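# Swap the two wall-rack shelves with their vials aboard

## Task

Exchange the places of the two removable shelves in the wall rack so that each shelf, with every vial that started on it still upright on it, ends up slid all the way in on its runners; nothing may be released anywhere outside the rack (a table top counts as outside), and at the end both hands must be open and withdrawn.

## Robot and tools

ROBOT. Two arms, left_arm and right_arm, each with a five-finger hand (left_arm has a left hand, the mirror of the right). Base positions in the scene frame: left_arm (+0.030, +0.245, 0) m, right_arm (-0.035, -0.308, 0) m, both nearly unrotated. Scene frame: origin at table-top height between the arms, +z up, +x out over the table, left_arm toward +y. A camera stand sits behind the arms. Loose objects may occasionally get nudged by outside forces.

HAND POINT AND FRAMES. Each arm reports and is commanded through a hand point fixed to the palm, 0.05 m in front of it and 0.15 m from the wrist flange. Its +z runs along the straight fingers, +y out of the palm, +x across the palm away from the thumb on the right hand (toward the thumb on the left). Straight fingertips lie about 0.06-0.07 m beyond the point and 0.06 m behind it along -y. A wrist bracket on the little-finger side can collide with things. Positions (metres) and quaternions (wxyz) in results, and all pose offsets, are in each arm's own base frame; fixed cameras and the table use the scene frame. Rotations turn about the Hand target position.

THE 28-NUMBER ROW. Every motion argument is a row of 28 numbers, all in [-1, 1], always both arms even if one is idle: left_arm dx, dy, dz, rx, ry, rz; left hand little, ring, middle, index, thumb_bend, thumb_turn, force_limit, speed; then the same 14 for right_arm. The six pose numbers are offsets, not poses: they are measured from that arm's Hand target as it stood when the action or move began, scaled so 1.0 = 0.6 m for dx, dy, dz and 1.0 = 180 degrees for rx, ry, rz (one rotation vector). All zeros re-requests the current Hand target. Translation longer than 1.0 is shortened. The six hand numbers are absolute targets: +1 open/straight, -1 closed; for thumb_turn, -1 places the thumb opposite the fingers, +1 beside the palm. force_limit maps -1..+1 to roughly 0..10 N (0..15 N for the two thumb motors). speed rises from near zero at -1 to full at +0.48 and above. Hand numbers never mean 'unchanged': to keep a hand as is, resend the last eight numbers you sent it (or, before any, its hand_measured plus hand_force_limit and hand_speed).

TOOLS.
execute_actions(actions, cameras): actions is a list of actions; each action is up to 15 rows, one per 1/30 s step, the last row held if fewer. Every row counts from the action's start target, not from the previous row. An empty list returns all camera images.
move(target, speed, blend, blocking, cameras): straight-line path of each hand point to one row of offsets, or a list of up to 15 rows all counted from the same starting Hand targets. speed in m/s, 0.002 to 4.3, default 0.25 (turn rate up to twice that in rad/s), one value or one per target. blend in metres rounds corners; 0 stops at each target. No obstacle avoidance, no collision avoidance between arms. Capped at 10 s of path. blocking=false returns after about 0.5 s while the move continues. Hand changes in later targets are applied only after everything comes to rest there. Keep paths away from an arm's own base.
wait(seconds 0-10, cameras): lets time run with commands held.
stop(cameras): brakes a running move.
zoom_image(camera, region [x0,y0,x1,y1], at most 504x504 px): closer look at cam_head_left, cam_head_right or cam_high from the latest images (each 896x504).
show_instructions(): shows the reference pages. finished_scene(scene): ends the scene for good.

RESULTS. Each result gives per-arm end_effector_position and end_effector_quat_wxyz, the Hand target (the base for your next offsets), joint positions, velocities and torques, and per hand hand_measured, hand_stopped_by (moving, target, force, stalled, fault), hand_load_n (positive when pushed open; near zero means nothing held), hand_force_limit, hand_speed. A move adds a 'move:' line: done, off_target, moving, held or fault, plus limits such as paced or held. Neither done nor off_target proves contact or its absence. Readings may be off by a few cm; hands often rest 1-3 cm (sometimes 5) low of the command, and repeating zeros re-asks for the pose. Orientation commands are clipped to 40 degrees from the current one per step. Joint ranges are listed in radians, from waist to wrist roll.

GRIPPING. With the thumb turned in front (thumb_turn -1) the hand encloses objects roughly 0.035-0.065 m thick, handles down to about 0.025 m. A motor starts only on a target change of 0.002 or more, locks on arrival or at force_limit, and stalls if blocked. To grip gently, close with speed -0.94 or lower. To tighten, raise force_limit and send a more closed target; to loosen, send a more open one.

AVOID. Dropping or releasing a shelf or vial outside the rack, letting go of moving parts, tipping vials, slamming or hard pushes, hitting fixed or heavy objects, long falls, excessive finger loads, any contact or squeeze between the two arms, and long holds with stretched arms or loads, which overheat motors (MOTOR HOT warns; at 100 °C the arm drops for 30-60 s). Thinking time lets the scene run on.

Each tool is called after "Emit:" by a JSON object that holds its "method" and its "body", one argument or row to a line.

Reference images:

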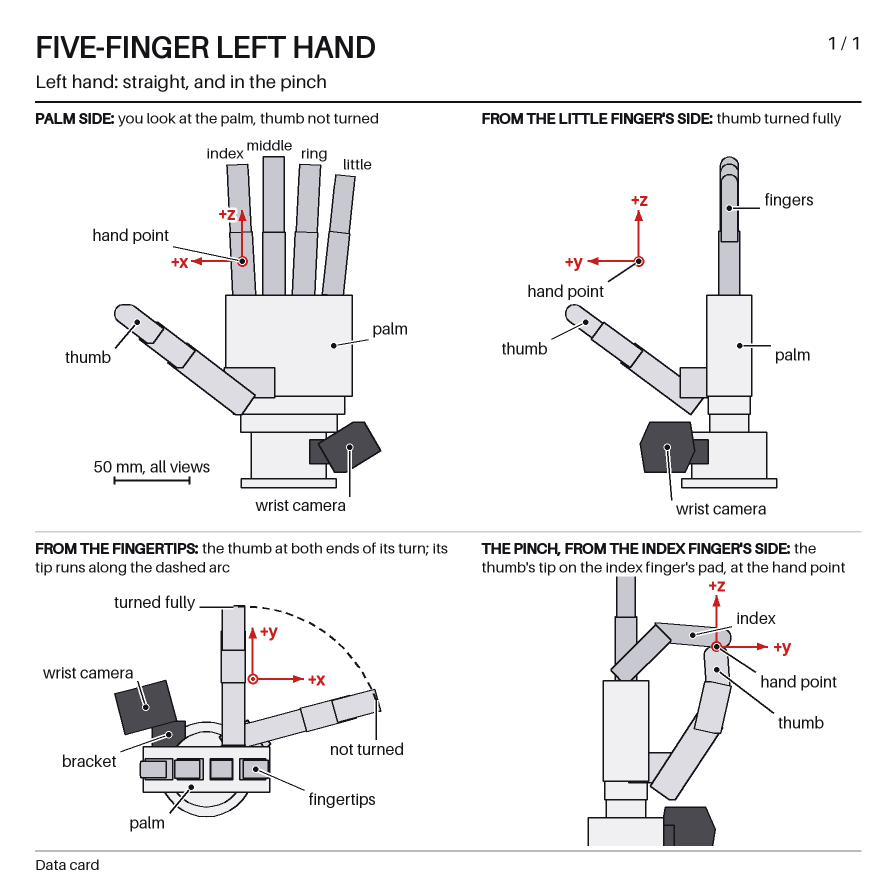

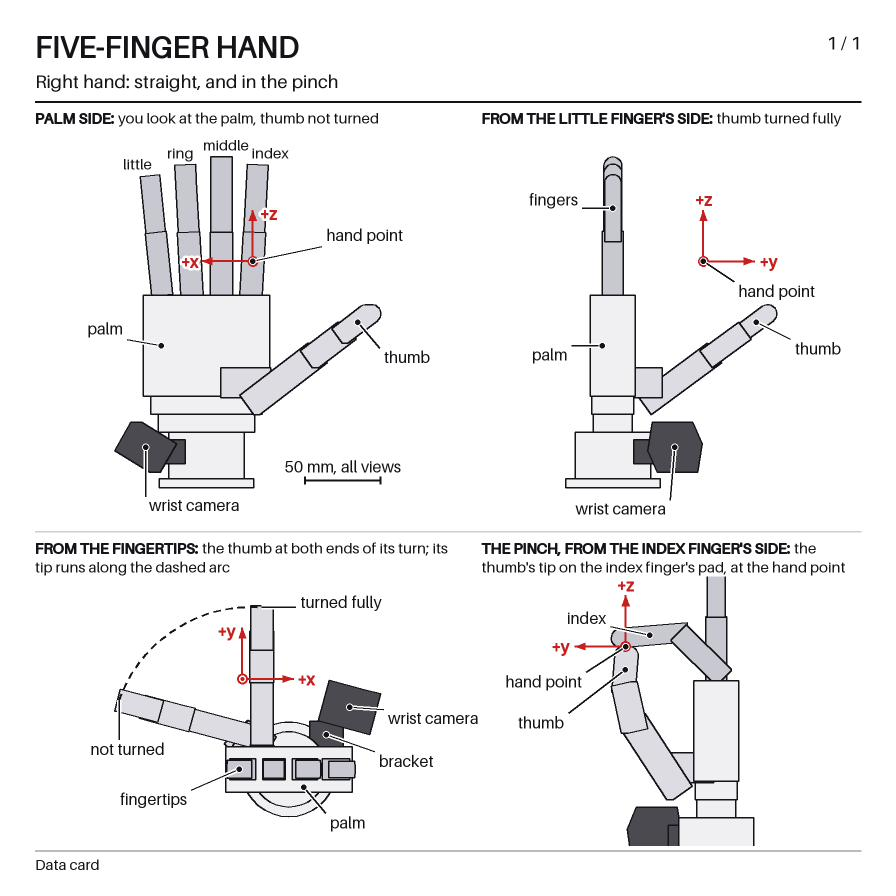

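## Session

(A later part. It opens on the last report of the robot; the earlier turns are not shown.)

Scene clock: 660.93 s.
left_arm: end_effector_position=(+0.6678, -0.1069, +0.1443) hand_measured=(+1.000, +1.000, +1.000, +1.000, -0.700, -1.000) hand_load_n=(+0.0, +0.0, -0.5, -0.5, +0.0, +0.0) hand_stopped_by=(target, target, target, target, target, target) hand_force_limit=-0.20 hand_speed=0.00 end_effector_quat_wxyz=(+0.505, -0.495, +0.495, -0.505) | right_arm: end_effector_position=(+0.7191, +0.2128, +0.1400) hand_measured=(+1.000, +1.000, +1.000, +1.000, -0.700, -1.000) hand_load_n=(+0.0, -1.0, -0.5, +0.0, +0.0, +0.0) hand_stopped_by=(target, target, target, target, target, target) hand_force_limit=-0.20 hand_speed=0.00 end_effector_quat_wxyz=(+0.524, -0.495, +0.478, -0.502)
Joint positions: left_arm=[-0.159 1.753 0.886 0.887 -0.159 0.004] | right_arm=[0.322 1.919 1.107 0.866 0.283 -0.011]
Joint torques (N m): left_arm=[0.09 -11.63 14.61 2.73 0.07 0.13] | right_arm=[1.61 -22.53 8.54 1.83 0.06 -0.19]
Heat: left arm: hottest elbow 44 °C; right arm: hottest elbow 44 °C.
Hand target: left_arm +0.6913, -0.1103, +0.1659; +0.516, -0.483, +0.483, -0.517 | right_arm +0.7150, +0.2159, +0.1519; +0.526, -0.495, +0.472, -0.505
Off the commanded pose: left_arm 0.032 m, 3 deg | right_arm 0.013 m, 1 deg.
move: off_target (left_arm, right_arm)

Emit:
{"method": "move", "body": {
  "target": [0.015,0,0.012,0,0,0,1,1,1,1,-0.7,-1,-0.2,0, 0,0,0.014,0,0,0,1,1,1,1,-0.7,-1,-0.2,0],
  "speed": 0.04,
  "cameras": ["cam_head_left","cam_high"]
}}

Emit:
{"method": "zoom_image", "body": {
  "camera": "cam_head_left",
  "region": [340, 40, 450, 160]
}}

Emit:
{"method": "zoom_image", "body": {
  "camera": "cam_head_left",
  "region": [440, 40, 550, 160]
}}

Scene clock: 671.87 s.
left_arm: end_effector_position=(+0.6745, -0.1082, +0.1464) hand_measured=(+1.000, +1.000, +1.000, +1.000, -0.700, -1.000) hand_load_n=(+0.0, +0.0, +0.0, -1.0, +0.0, +0.0) hand_stopped_by=(target, target, target, target, target, target) hand_force_limit=-0.20 hand_speed=0.00 end_effector_quat_wxyz=(+0.503, -0.496, +0.499, -0.502) | right_arm: end_effector_position=(+0.7180, +0.2124, +0.1413) hand_measured=(+1.000, +1.000, +1.000, +1.000, -0.700, -1.000) hand_load_n=(+0.0, -2.0, -1.0, +0.0, +0.0, +0.0) hand_stopped_by=(target, target, target, target, target, target) hand_force_limit=-0.20 hand_speed=0.00 end_effector_quat_wxyz=(+0.520, -0.499, +0.481, -0.500)
Joint positions: left_arm=[-0.159 1.757 0.911 0.856 -0.157 0.005] | right_arm=[0.322 1.908 1.107 0.842 0.283 -0.011]
Joint torques (N m): left_arm=[0.32 -11.99 15.19 2.92 0.12 0.12] | right_arm=[1.73 -22.77 8.84 1.84 0.06 -0.2]
Heat: left arm: hottest elbow 47 °C; right arm: hottest elbow 43 °C.
Hand target: left_arm +0.7003, -0.1102, +0.1729; +0.516, -0.484, +0.483, -0.517 | right_arm +0.7150, +0.2159, +0.1603; +0.526, -0.495, +0.472, -0.505
Off the commanded pose: left_arm 0.037 m, 3 deg | right_arm 0.020 m, 1 deg.
move: off_target (left_arm, right_arm)
Images, in order (width x height): cam_head_left 896x504, cam_high 896x504.

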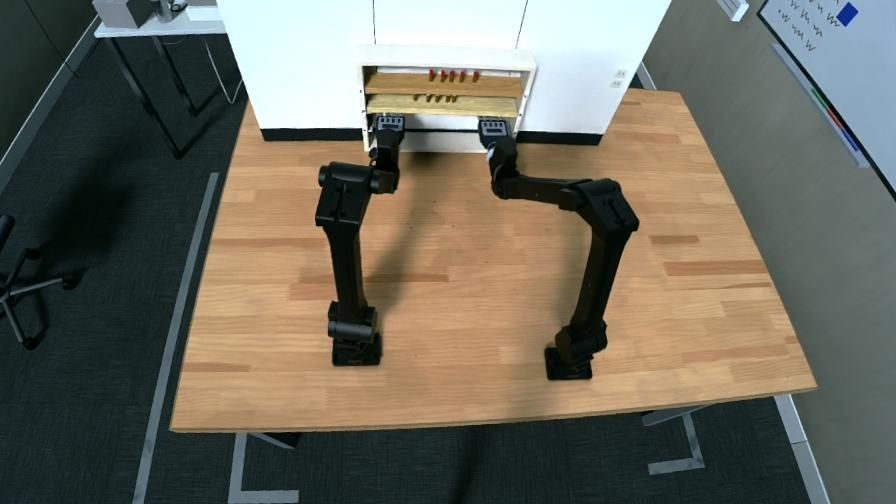

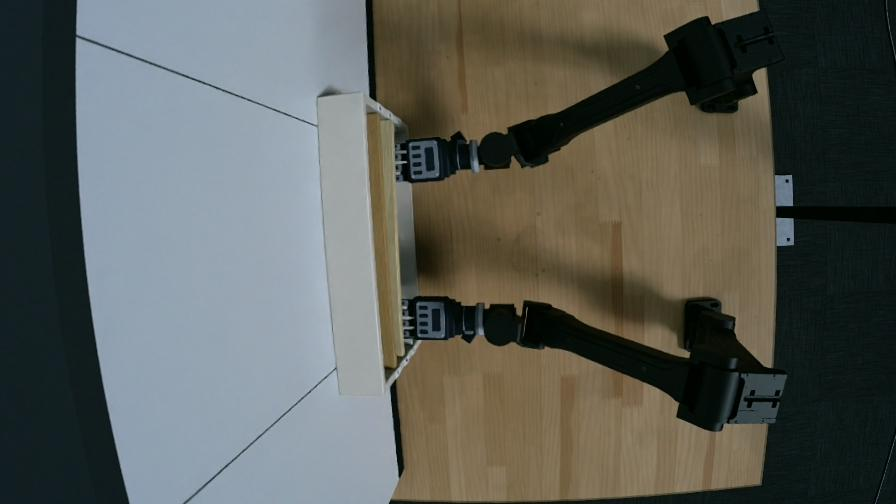

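Scaled by 4.200 from the camera's 896x504 image, which has a finer 1280x720 frame.

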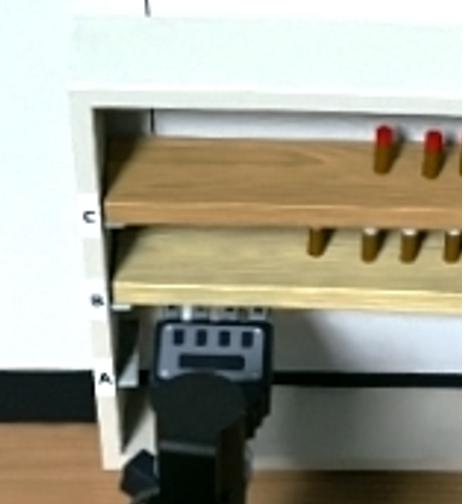

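Scaled by 4.200 from the camera's 896x504 image, which has a finer 1280x720 frame.

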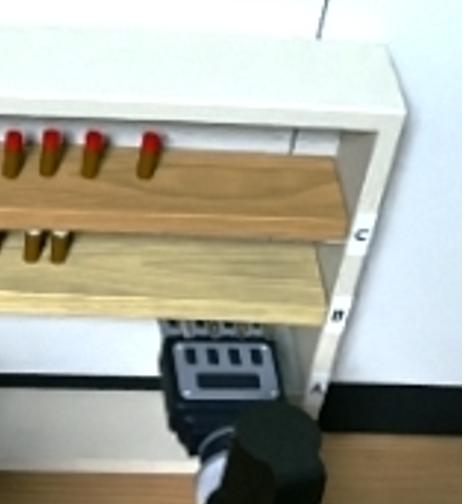

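Emit:
{"method": "move", "body": {
  "target": [0,0,0.0,0,0,0,1,1,1,1,-0.7,-1,-0.2,0, 0,0,0.013,0,0,0,1,1,1,1,-0.7,-1,-0.2,0],
  "speed": 0.04,
  "cameras": ["cam_head_left","cam_high"]
}}

Emit:
{"method": "zoom_image", "body": {
  "camera": "cam_head_left",
  "region": [340, 40, 450, 160]
}}

Emit:
{"method": "zoom_image", "body": {
  "camera": "cam_head_left",
  "region": [440, 40, 550, 160]
}}

Scene clock: 678.77 s.
left_arm: end_effector_position=(+0.6749, -0.1084, +0.1470) hand_measured=(+1.000, +1.000, +1.000, +1.000, -0.700, -1.000) hand_load_n=(+0.0, +0.0, +0.0, -0.5, +0.0, +0.0) hand_stopped_by=(target, target, target, target, target, target) hand_force_limit=-0.20 hand_speed=0.00 end_effector_quat_wxyz=(+0.503, -0.496, +0.499, -0.502) | right_arm: end_effector_position=(+0.7168, +0.2120, +0.1425) hand_measured=(+1.000, +1.000, +1.000, +1.000, -0.700, -1.000) hand_load_n=(-0.5, -2.0, -0.5, +0.0, +0.0, +0.0) hand_stopped_by=(target, target, target, target, target, target) hand_force_limit=-0.20 hand_speed=0.00 end_effector_quat_wxyz=(+0.516, -0.503, +0.483, -0.498)
Joint positions: left_arm=[-0.159 1.757 0.912 0.856 -0.157 0.005] | right_arm=[0.322 1.898 1.107 0.82 0.283 -0.011]
Joint torques (N m): left_arm=[0.26 -11.99 15.24 2.91 0.12 0.12] | right_arm=[1.55 -23.3 9.24 2.13 0.08 -0.17]
Heat: left arm: hottest elbow 46 °C; right arm: hottest elbow 43 °C.
Hand target: left_arm +0.7003, -0.1103, +0.1731; +0.516, -0.483, +0.483, -0.517 | right_arm +0.7150, +0.2159, +0.1680; +0.526, -0.495, +0.472, -0.505
Off the commanded pose: left_arm 0.036 m, 3 deg | right_arm 0.026 m, 2 deg.
move: off_target (left_arm, right_arm)
Images, in order (width x height): cam_head_left 896x504, cam_high 896x504.

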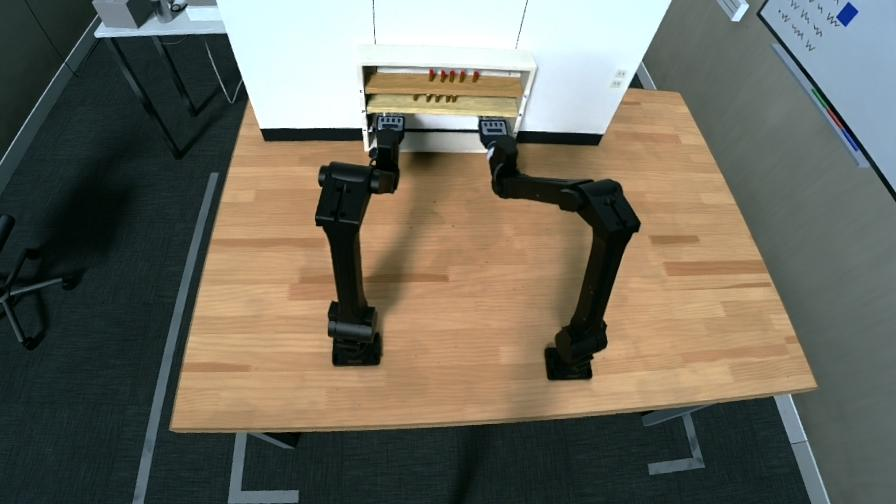

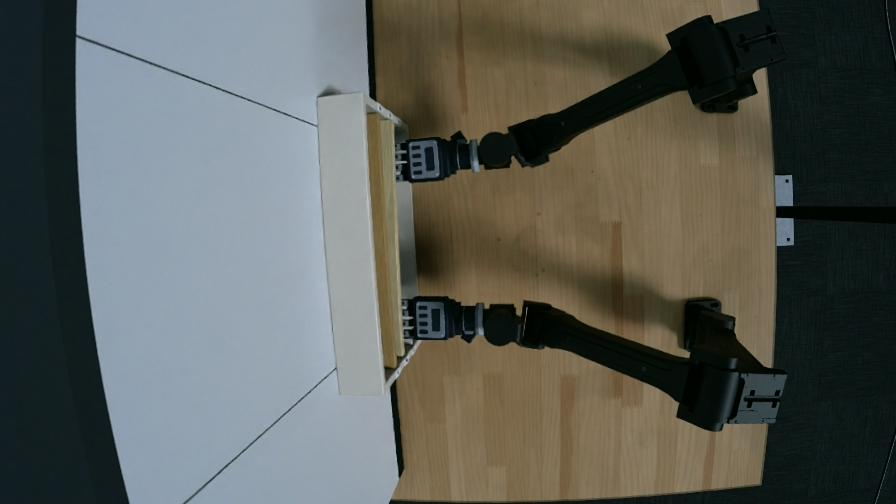

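Scaled by 4.200 from the camera's 896x504 image, which has a finer 1280x720 frame.

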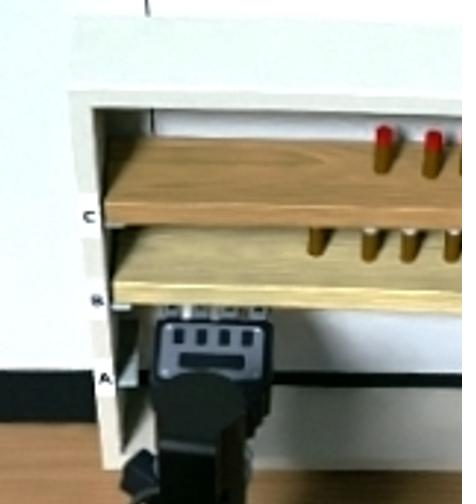

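Scaled by 4.200 from the camera's 896x504 image, which has a finer 1280x720 frame.

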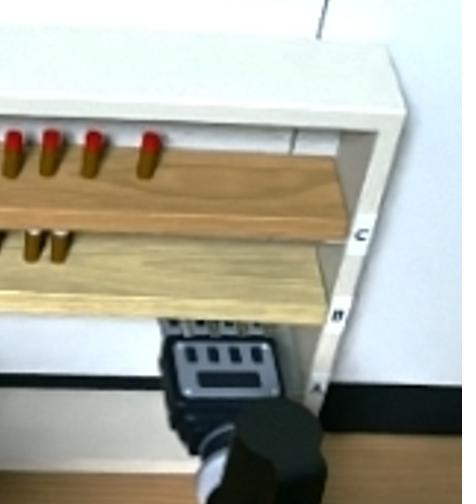

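Emit:
{"method": "move", "body": {
  "target": [0,0,0.0,0,0,0,1,1,1,1,-0.7,-1,-0.2,0, 0.005,0,0.02,0,-0.006,0,1,1,1,1,-0.7,-1,-0.2,0],
  "speed": 0.04
}}

Scene clock: 685.00 s.
left_arm: end_effector_position=(+0.6749, -0.1084, +0.1470) hand_measured=(+1.000, +1.000, +1.000, +1.000, -0.700, -1.000) hand_load_n=(-1.0, -0.5, +0.0, +0.0, +0.0, +0.0) hand_stopped_by=(target, target, target, target, target, target) hand_force_limit=-0.20 hand_speed=0.00 end_effector_quat_wxyz=(+0.503, -0.496, +0.499, -0.502) | right_arm: end_effector_position=(+0.7166, +0.2120, +0.1456) hand_measured=(+1.000, +1.000, +1.000, +1.000, -0.700, -1.000) hand_load_n=(-0.5, -1.5, -1.5, +0.0, +0.0, +0.0) hand_stopped_by=(target, target, target, target, target, target) hand_force_limit=-0.20 hand_speed=0.00 end_effector_quat_wxyz=(+0.517, -0.502, +0.482, -0.498)
Joint positions: left_arm=[-0.159 1.757 0.912 0.856 -0.157 0.005] | right_arm=[0.322 1.893 1.107 0.818 0.283 -0.011]
Joint torques (N m): left_arm=[0.32 -11.99 15.24 2.89 0.12 0.12] | right_arm=[1.44 -23.53 10.14 2.15 0.03 -0.26]
Heat: left arm: hottest elbow 47 °C; right arm: hottest elbow 43 °C.
Hand target: left_arm +0.7003, -0.1103, +0.1731; +0.516, -0.483, +0.483, -0.517 | right_arm +0.7180, +0.2159, +0.1801; +0.531, -0.491, +0.467, -0.510
Off the commanded pose: left_arm 0.036 m, 3 deg | right_arm 0.035 m, 3 deg.
move: off_target (left_arm, right_arm)

Emit:
{"method": "wait", "body": {
  "seconds": 0.1,
  "cameras": ["cam_head_left","cam_head_right"]
}}

Emit:
{"method": "zoom_image", "body": {
  "camera": "cam_head_left",
  "region": [470, 80, 530, 140]
}}

Emit:
{"method": "zoom_image", "body": {
  "camera": "cam_head_right",
  "region": [500, 80, 560, 140]
}}

Emit:
{"method": "zoom_image", "body": {
  "camera": "cam_head_right",
  "region": [360, 80, 420, 140]
}}

Scene clock: 693.23 s.
left_arm: end_effector_position=(+0.6749, -0.1084, +0.1470) hand_measured=(+1.000, +1.000, +1.000, +1.000, -0.700, -1.000) hand_load_n=(-0.5, +0.0, +0.0, +0.0, +0.0, +0.0) hand_stopped_by=(target, target, target, target, target, target) hand_force_limit=-0.20 hand_speed=0.00 end_effector_quat_wxyz=(+0.503, -0.496, +0.499, -0.502) | right_arm: end_effector_position=(+0.7166, +0.2120, +0.1456) hand_measured=(+1.000, +1.000, +1.000, +1.000, -0.700, -1.000) hand_load_n=(-0.5, -1.5, -1.0, +0.0, +0.0, +0.0) hand_stopped_by=(target, target, target, target, target, target) hand_force_limit=-0.20 hand_speed=0.00 end_effector_quat_wxyz=(+0.517, -0.502, +0.482, -0.498)
Joint positions: left_arm=[-0.159 1.757 0.912 0.856 -0.157 0.005] | right_arm=[0.322 1.893 1.107 0.818 0.283 -0.011]
Joint torques (N m): left_arm=[0.26 -12.04 15.24 2.91 0.12 0.12] | right_arm=[1.26 -23.53 10.13 2.13 0.02 -0.25]
Heat: left arm: hottest elbow 47 °C; right arm: hottest elbow 43 °C.
Hand target: left_arm +0.7003, -0.1103, +0.1731; +0.516, -0.483, +0.483, -0.517 | right_arm +0.7180, +0.2159, +0.1801; +0.531, -0.491, +0.467, -0.510
Off the commanded pose: left_arm 0.036 m, 3 deg | right_arm 0.035 m, 3 deg.
wait: 0.10 s; at rest from the start
Images, in order (width x height): cam_head_left 896x504, cam_head_right 896x504.

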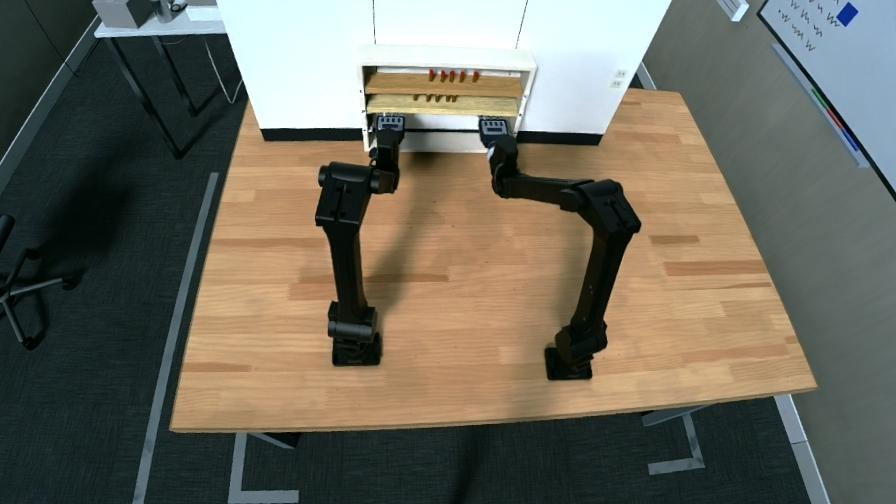

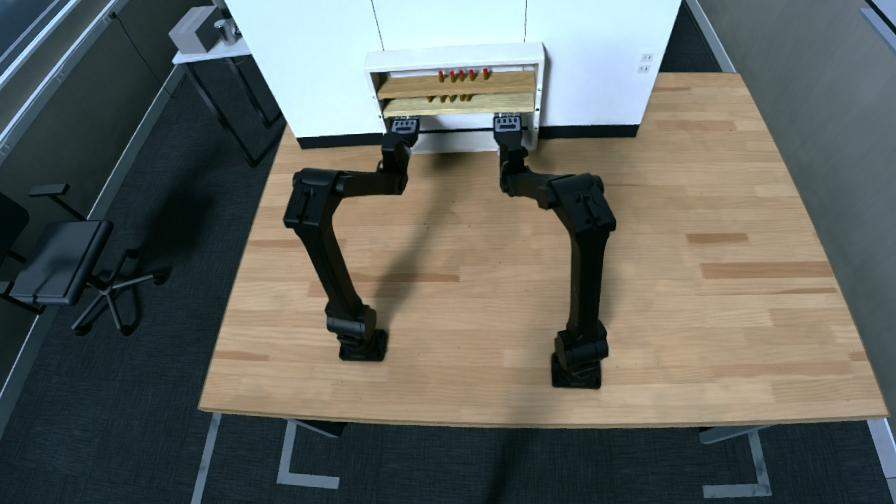

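Scaled by 8.400 from the camera's 896x504 image, which has a finer 1280x720 frame.

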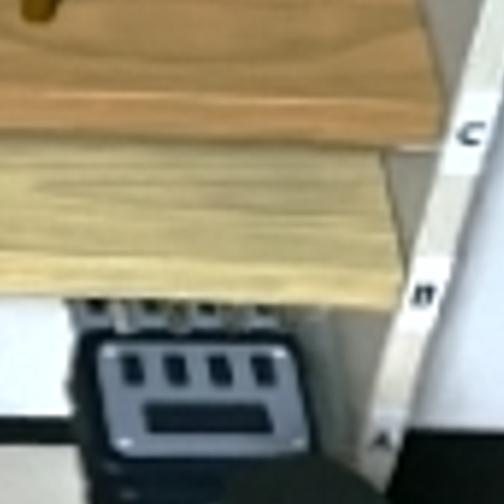

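Scaled by 8.400 from the camera's 896x504 image, which has a finer 1280x720 frame.

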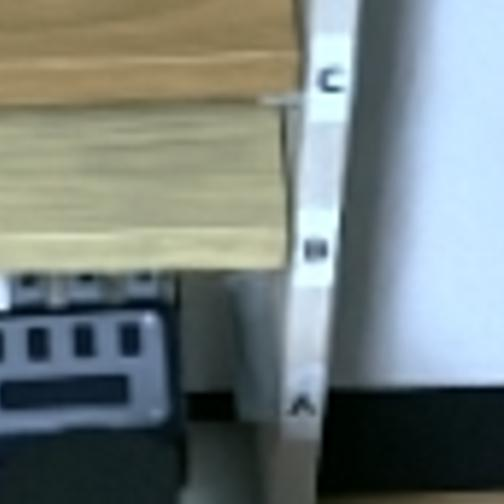

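Scaled by 8.400 from the camera's 896x504 image, which has a finer 1280x720 frame.

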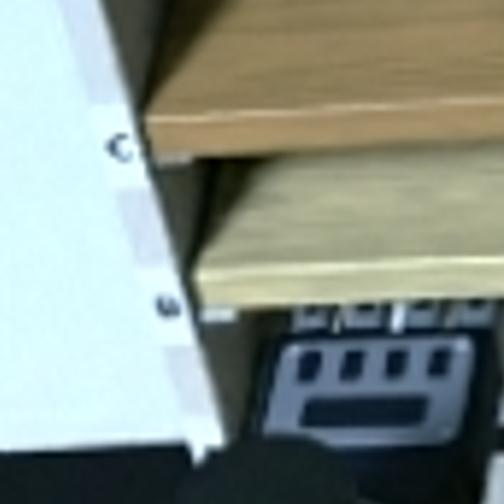

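Emit:
{"method": "move", "body": {
  "target": [-0.03,0,-0.005,0,0,0,1,1,1,1,-0.7,-1,-0.2,0, 0,0,0.0,0,0,0,1,1,1,1,-0.7,-1,-0.2,0],
  "speed": 0.04
}}

Scene clock: 704.43 s.
left_arm: end_effector_position=(+0.6749, -0.1081, +0.1470) hand_measured=(+1.000, +1.000, +1.000, +1.000, -0.700, -1.000) hand_load_n=(-1.0, +0.0, +0.0, +0.0, +0.0, +0.0) hand_stopped_by=(target, target, target, target, target, target) hand_force_limit=-0.20 hand_speed=0.00 end_effector_quat_wxyz=(+0.503, -0.496, +0.498, -0.502) | right_arm: end_effector_position=(+0.7166, +0.2120, +0.1456) hand_measured=(+1.000, +1.000, +1.000, +1.000, -0.700, -1.000) hand_load_n=(+0.0, -1.5, -1.5, +0.0, +0.0, +0.0) hand_stopped_by=(target, target, target, target, target, target) hand_force_limit=-0.20 hand_speed=0.00 end_effector_quat_wxyz=(+0.517, -0.502, +0.482, -0.498)
Joint positions: left_arm=[-0.159 1.757 0.912 0.856 -0.158 0.005] | right_arm=[0.322 1.893 1.107 0.818 0.283 -0.011]
Joint torques (N m): left_arm=[-0.15 -13.74 10.93 4.04 -0.08 0.12] | right_arm=[1.61 -23.41 10.03 2.25 0.01 -0.23]
Heat: left arm: hottest elbow 48 °C; right arm: hottest elbow 42 °C.
Hand target: left_arm +0.6823, -0.1103, +0.1700; +0.516, -0.483, +0.483, -0.517 | right_arm +0.7180, +0.2159, +0.1801; +0.531, -0.491, +0.467, -0.510
Off the commanded pose: left_arm 0.024 m, 3 deg | right_arm 0.035 m, 3 deg.
move: off_target (left_arm, right_arm)

Emit:
{"method": "move", "body": {
  "target": [-0.05,0,-0.003,0,0,0,1,1,1,1,-0.7,-1,-0.2,0, -0.05,-0.002,-0.006,0,0,0,1,1,1,1,-0.7,-1,-0.2,0],
  "speed": 0.04,
  "cameras": ["cam_head_left","cam_head_right", "cam_high"]
}}

Emit:
{"method": "zoom_image", "body": {
  "camera": "cam_head_left",
  "region": [360, 60, 450, 150]
}}

Emit:
{"method": "zoom_image", "body": {
  "camera": "cam_head_left",
  "region": [440, 60, 530, 150]
}}

Emit:
{"method": "zoom_image", "body": {
  "camera": "cam_high",
  "region": [350, 80, 450, 400]
}}

Scene clock: 712.27 s.
left_arm: end_effector_position=(+0.6546, -0.1055, +0.1466) hand_measured=(+1.000, +1.000, +1.000, +1.000, -0.700, -1.000) hand_load_n=(+0.0, +0.0, -1.0, +0.0, +0.0, +0.0) hand_stopped_by=(target, target, target, target, target, target) hand_force_limit=-0.20 hand_speed=0.00 end_effector_quat_wxyz=(+0.506, -0.496, +0.495, -0.503) | right_arm: end_effector_position=(+0.6887, +0.2104, +0.1439) hand_measured=(+1.000, +1.000, +1.000, +1.000, -0.700, -1.000) hand_load_n=(-0.5, -1.0, -0.5, +0.0, +0.0, +0.0) hand_stopped_by=(target, target, target, target, target, target) hand_force_limit=-0.20 hand_speed=0.00 end_effector_quat_wxyz=(+0.513, -0.507, +0.484, -0.495)
Joint positions: left_arm=[-0.162 1.722 0.848 0.894 -0.166 0.005] | right_arm=[0.335 1.839 1.024 0.833 0.293 -0.011]
Joint torques (N m): left_arm=[-0.67 -14.45 8.36 3.84 -0.17 0.12] | right_arm=[1.96 -21.89 9.17 3.38 0.26 -0.27]
Heat: left arm: hottest elbow 47 °C; right arm: hottest elbow 42 °C.
Hand target: left_arm +0.6522, -0.1103, +0.1682; +0.516, -0.483, +0.483, -0.517 | right_arm +0.6880, +0.2147, +0.1765; +0.531, -0.491, +0.467, -0.510
Off the commanded pose: left_arm 0.022 m, 3 deg | right_arm 0.033 m, 4 deg.
move: off_target (left_arm, right_arm)

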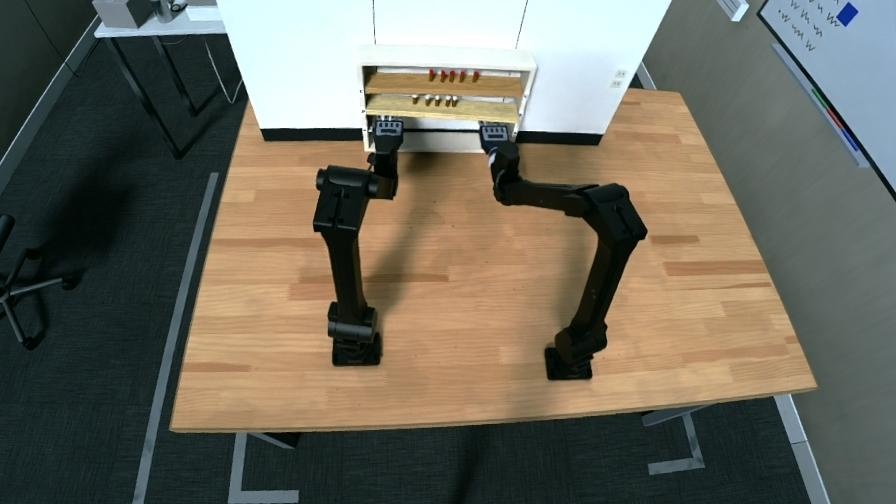

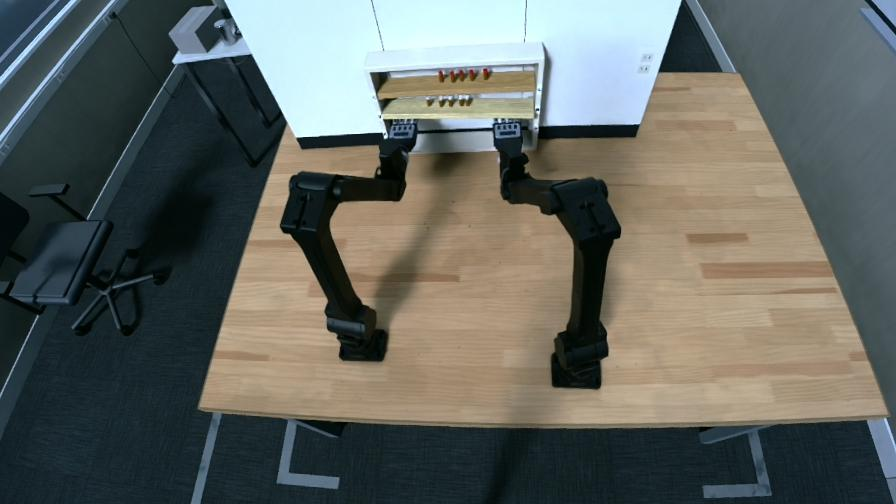

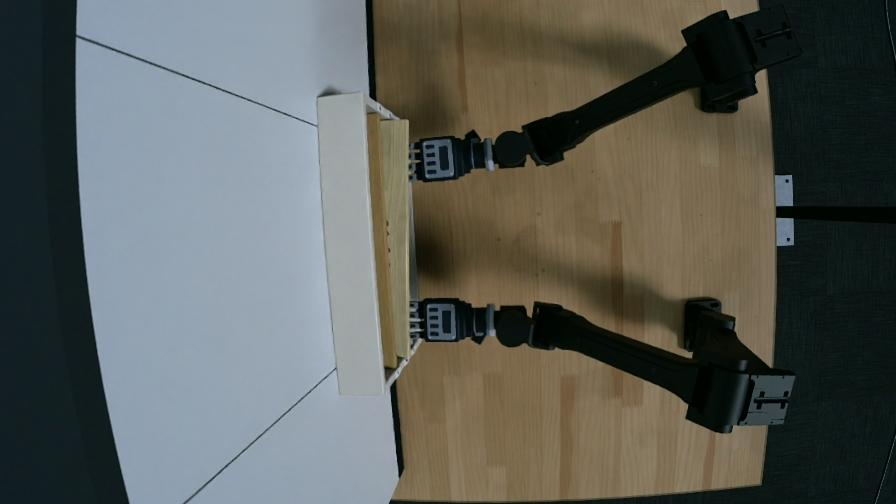

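Scaled by 5.600 from the camera's 896x504 image, which has a finer 1280x720 frame.

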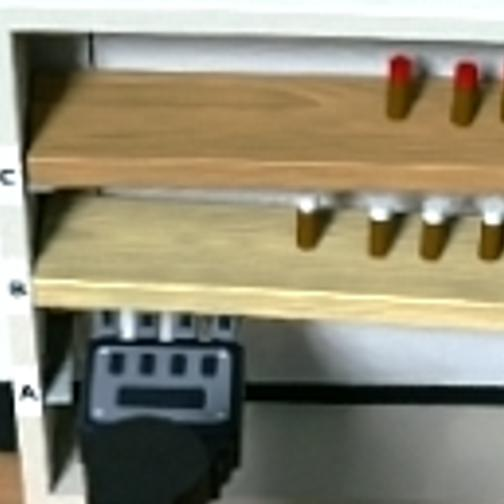

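Scaled by 5.600 from the camera's 896x504 image, which has a finer 1280x720 frame.

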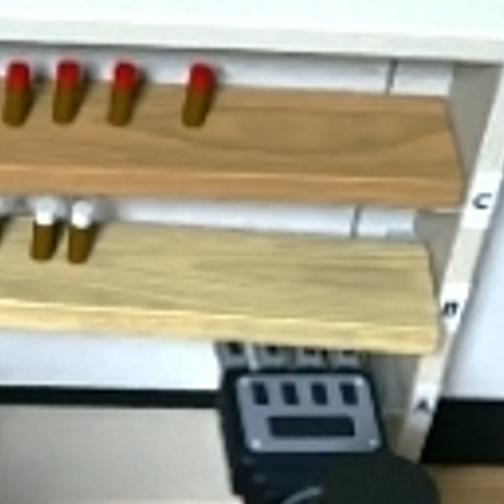

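Scaled by 1.575 from the camera's 896x504 image, which has a finer 1280x720 frame.

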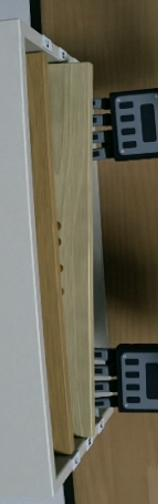

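Emit:
{"method": "move", "body": {
  "target": [-0.04,0,0,0,0,0,1,1,1,1,-0.7,-1,-0.2,0, 0,0,0,0,0,0,1,1,1,1,-0.7,-1,-0.2,0],
  "speed": 0.04,
  "cameras": ["cam_head_left","cam_head_right", "cam_high"]
}}

Emit:
{"method": "zoom_image", "body": {
  "camera": "cam_head_left",
  "region": [360, 60, 450, 150]
}}

Emit:
{"method": "zoom_image", "body": {
  "camera": "cam_head_left",
  "region": [440, 60, 530, 150]
}}

Emit:
{"method": "zoom_image", "body": {
  "camera": "cam_high",
  "region": [350, 80, 450, 400]
}}

Scene clock: 727.30 s.
left_arm: end_effector_position=(+0.6306, -0.1041, +0.1462) hand_measured=(+1.000, +1.000, +1.000, +1.000, -0.700, -1.000) hand_load_n=(+0.0, +0.0, -1.0, +0.0, +0.0, +0.0) hand_stopped_by=(target, target, target, target, target, target) hand_force_limit=-0.20 hand_speed=0.00 end_effector_quat_wxyz=(+0.507, -0.497, +0.494, -0.502) | right_arm: end_effector_position=(+0.6887, +0.2102, +0.1440) hand_measured=(+1.000, +1.000, +1.000, +1.000, -0.700, -1.000) hand_load_n=(-0.5, -1.5, +0.0, +0.0, +0.5, +0.0) hand_stopped_by=(target, target, target, target, target, target) hand_force_limit=-0.20 hand_speed=0.00 end_effector_quat_wxyz=(+0.513, -0.507, +0.484, -0.495)
Joint positions: left_arm=[-0.17 1.675 0.779 0.913 -0.177 0.005] | right_arm=[0.335 1.839 1.024 0.833 0.294 -0.011]
Joint torques (N m): left_arm=[-0.91 -13.68 8.21 3.97 -0.1 0.13] | right_arm=[1.96 -22.01 9.16 3.28 0.23 -0.26]
Heat: left arm: hottest elbow 46 °C; right arm: hottest elbow 41 °C.
Hand target: left_arm +0.6283, -0.1103, +0.1683; +0.516, -0.483, +0.483, -0.517 | right_arm +0.6880, +0.2147, +0.1766; +0.531, -0.491, +0.467, -0.510
Off the commanded pose: left_arm 0.023 m, 3 deg | right_arm 0.033 m, 4 deg.
move: off_target (left_arm, right_arm)

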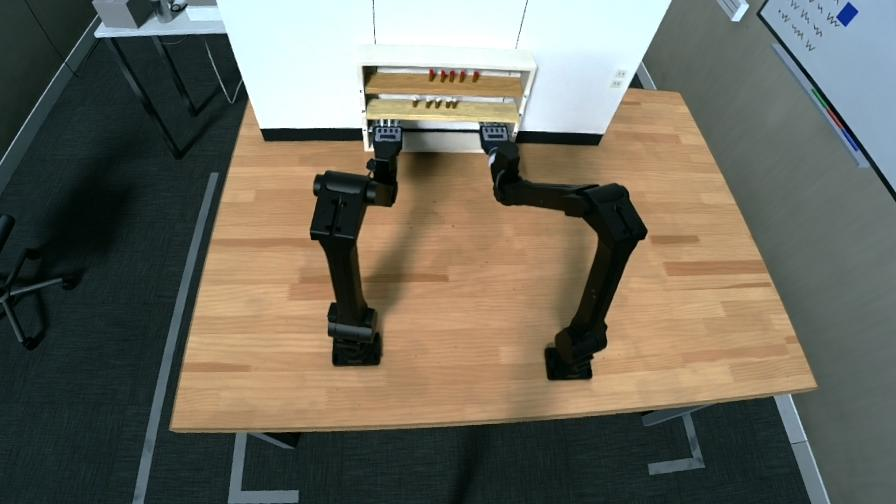

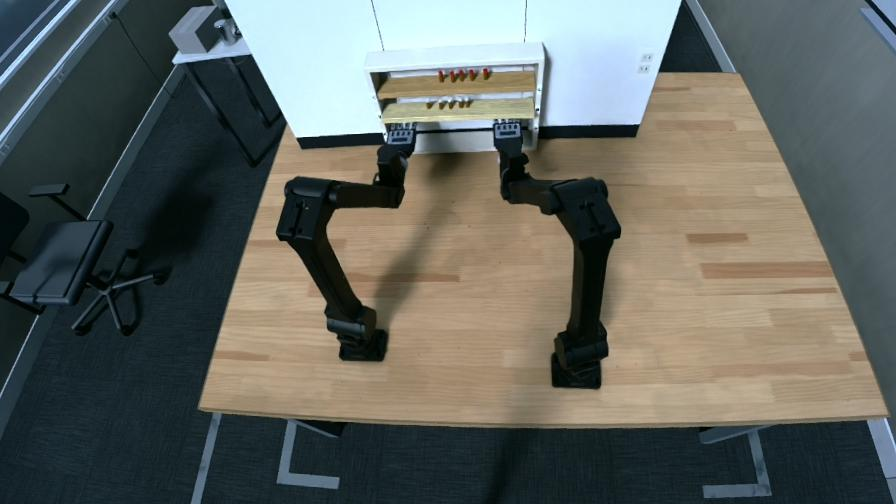

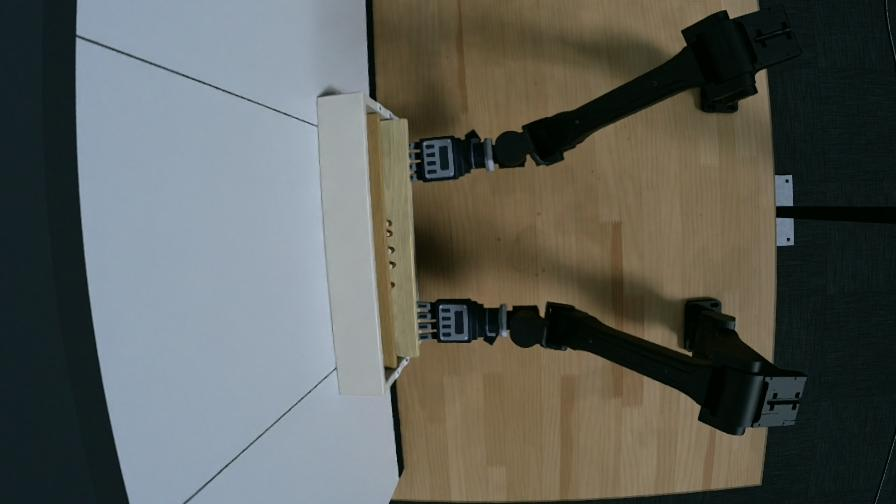

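Scaled by 5.600 from the camera's 896x504 image, which has a finer 1280x720 frame.

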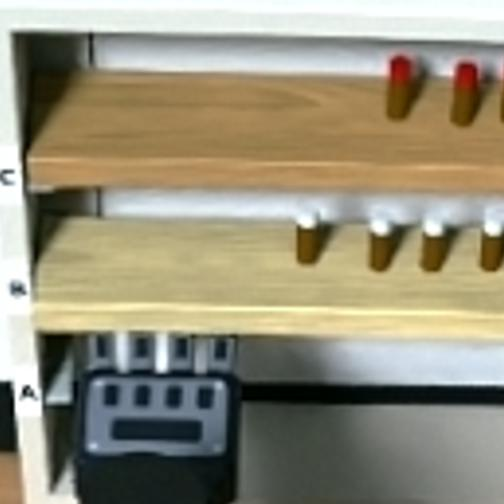

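Scaled by 5.600 from the camera's 896x504 image, which has a finer 1280x720 frame.

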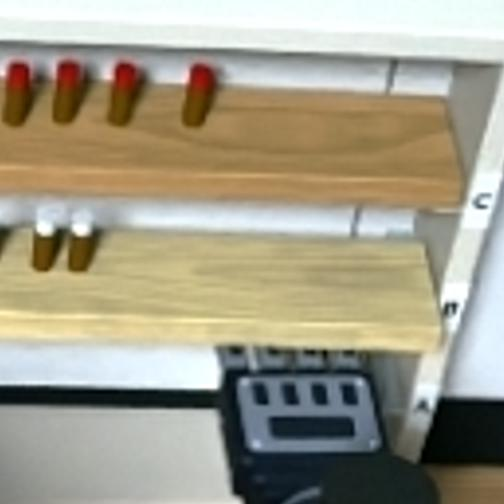

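Scaled by 1.575 from the camera's 896x504 image, which has a finer 1280x720 frame.

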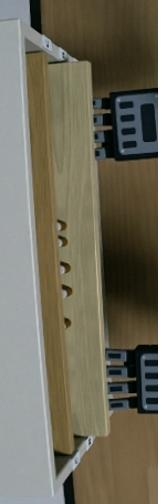

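Emit:
{"method": "move", "body": {
  "target": [0,0,-0.06,0,0,0,1,1,1,1,-0.7,-1,-0.2,0, 0,0,0,0,0,0,1,1,1,1,-0.7,-1,-0.2,0],
  "speed": 0.04
}}

Scene clock: 742.83 s.
left_arm: end_effector_position=(+0.6301, -0.1045, +0.1418) hand_measured=(+1.000, +1.000, +1.000, +1.000, -0.700, -1.000) hand_load_n=(+0.0, +0.0, -1.5, +0.0, +0.0, +0.0) hand_stopped_by=(target, target, target, target, target, target) hand_force_limit=-0.20 hand_speed=0.00 end_effector_quat_wxyz=(+0.517, -0.486, +0.479, -0.517) | right_arm: end_effector_position=(+0.6888, +0.2101, +0.1457) hand_measured=(+1.000, +1.000, +1.000, +1.000, -0.700, -1.000) hand_load_n=(-1.0, +0.0, +0.0, +0.0, +0.0, +0.0) hand_stopped_by=(target, target, target, target, target, target) hand_force_limit=-0.20 hand_speed=0.00 end_effector_quat_wxyz=(+0.514, -0.506, +0.484, -0.496)
Joint positions: left_arm=[-0.17 1.717 0.761 1.026 -0.177 0.005] | right_arm=[0.335 1.837 1.024 0.835 0.294 -0.011]
Joint torques (N m): left_arm=[-0.85 -9.82 7.61 3.96 -0.08 0.13] | right_arm=[1.49 -21.77 9.11 3.3 0.2 -0.27]
Heat: left arm: hottest elbow 45 °C; right arm: hottest elbow 40 °C.
Hand target: left_arm +0.6283, -0.1103, +0.1323; +0.516, -0.483, +0.483, -0.517 | right_arm +0.6880, +0.2146, +0.1764; +0.531, -0.491, +0.467, -0.510
Off the commanded pose: left_arm 0.011 m, 1 deg | right_arm 0.031 m, 4 deg.
move: off_target (left_arm, right_arm)

Emit:
{"method": "move", "body": {
  "target": [0,0,-0.015,0,0.018,0,1,1,1,1,-0.7,-1,-0.2,0, 0,0,0,0,0,0,1,1,1,1,-0.7,-1,-0.2,0],
  "speed": 0.04,
  "cameras": ["cam_head_left","cam_high"]
}}

Emit:
{"method": "zoom_image", "body": {
  "camera": "cam_head_left",
  "region": [360, 60, 450, 150]
}}

Scene clock: 751.20 s.
left_arm: end_effector_position=(+0.6279, -0.1041, +0.1286) hand_measured=(+1.000, +1.000, +1.000, +1.000, -0.700, -1.000) hand_load_n=(+0.0, +0.0, +0.0, +0.0, +0.0, +0.0) hand_stopped_by=(target, target, target, target, target, target) hand_force_limit=-0.20 hand_speed=0.00 end_effector_quat_wxyz=(+0.508, -0.496, +0.493, -0.503) | right_arm: end_effector_position=(+0.6888, +0.2101, +0.1457) hand_measured=(+1.000, +1.000, +1.000, +1.000, -0.700, -1.000) hand_load_n=(-1.0, +0.0, +0.0, +0.0, +0.0, +0.0) hand_stopped_by=(target, target, target, target, target, target) hand_force_limit=-0.20 hand_speed=0.00 end_effector_quat_wxyz=(+0.514, -0.506, +0.484, -0.496)
Joint positions: left_arm=[-0.17 1.717 0.761 0.979 -0.177 0.005] | right_arm=[0.335 1.837 1.024 0.835 0.294 -0.011]
Joint torques (N m): left_arm=[-0.79 -10.99 8.62 2.21 -0.07 0.04] | right_arm=[1.55 -21.71 9.13 3.23 0.21 -0.27]
Heat: left arm: hottest elbow 44 °C; right arm: hottest elbow 40 °C.
Hand target: left_arm +0.6283, -0.1103, +0.1231; +0.502, -0.498, +0.497, -0.503 | right_arm +0.6880, +0.2146, +0.1764; +0.531, -0.491, +0.467, -0.510
Off the commanded pose: left_arm 0.008 m, 1 deg | right_arm 0.031 m, 4 deg.
move: off_target (right_arm)
Images, in order (width x height): cam_head_left 896x504, cam_high 896x504.

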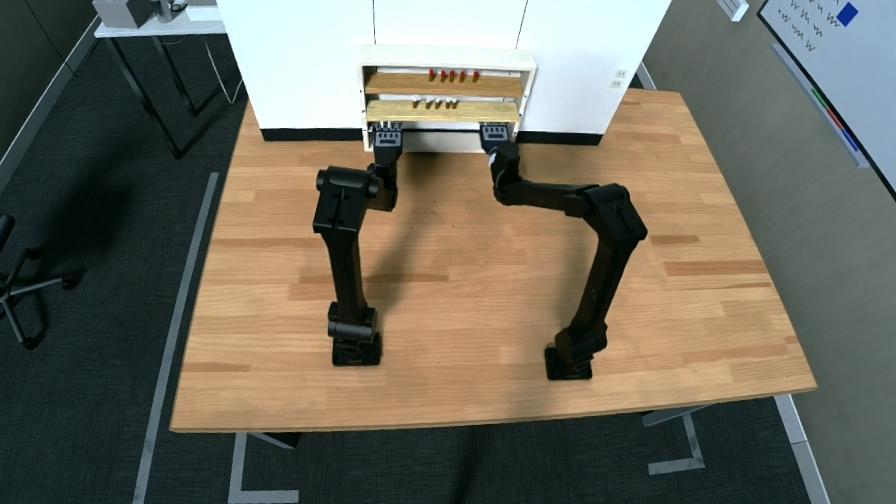

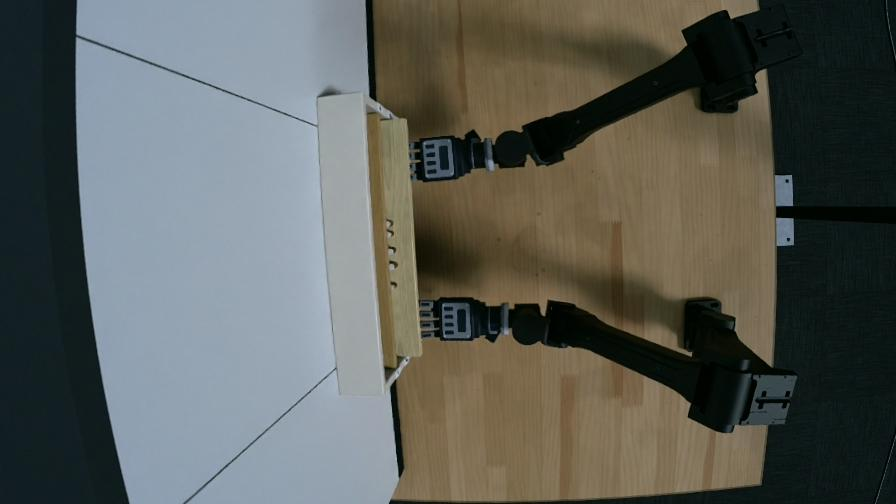

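Scaled by 5.600 from the camera's 896x504 image, which has a finer 1280x720 frame.

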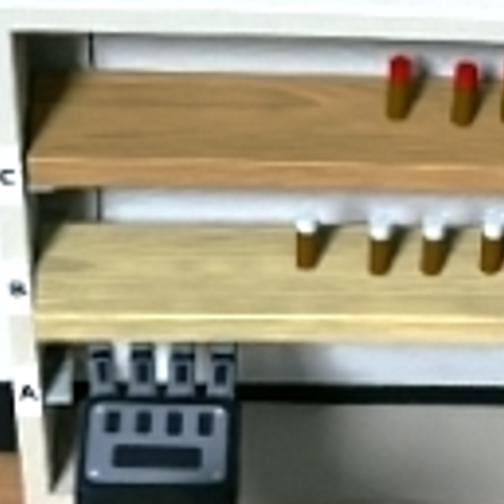

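Emit:
{"method": "move", "body": {
  "target": [0.09,0.005,0.0,0,-0.008,0,1,1,1,1,-0.7,-1,-0.2,0, 0,0,0,0,0,0,1,1,1,1,-0.7,-1,-0.2,0],
  "speed": 0.06
}}

Scene clock: 757.30 s.
left_arm: end_effector_position=(+0.6649, -0.1118, +0.1217) hand_measured=(+1.000, +1.000, +1.000, +1.000, -0.700, -1.000) hand_load_n=(+0.0, +0.0, +0.0, +0.0, +0.0, +0.0) hand_stopped_by=(target, target, target, target, target, target) hand_force_limit=-0.20 hand_speed=0.00 end_effector_quat_wxyz=(+0.504, -0.491, +0.496, -0.509) | right_arm: end_effector_position=(+0.6888, +0.2101, +0.1457) hand_measured=(+1.000, +1.000, +1.000, +1.000, -0.700, -1.000) hand_load_n=(-1.0, +0.0, +0.0, +0.0, +0.0, +0.0) hand_stopped_by=(target, target, target, target, target, target) hand_force_limit=-0.20 hand_speed=0.00 end_effector_quat_wxyz=(+0.514, -0.506, +0.484, -0.496)
Joint positions: left_arm=[-0.166 1.806 0.868 0.965 -0.156 0.005] | right_arm=[0.335 1.837 1.024 0.835 0.294 -0.011]
Joint torques (N m): left_arm=[0.91 -10.93 12.48 2.35 0.13 0.07] | right_arm=[1.79 -21.77 9.1 3.18 0.21 -0.27]
Heat: left arm: hottest elbow 44 °C; right arm: hottest elbow 40 °C.
Hand target: left_arm +0.6823, -0.1073, +0.1231; +0.508, -0.492, +0.491, -0.509 | right_arm +0.6880, +0.2146, +0.1764; +0.531, -0.491, +0.467, -0.510
Off the commanded pose: left_arm 0.018 m, 1 deg | right_arm 0.031 m, 4 deg.
move: off_target (left_arm, right_arm)


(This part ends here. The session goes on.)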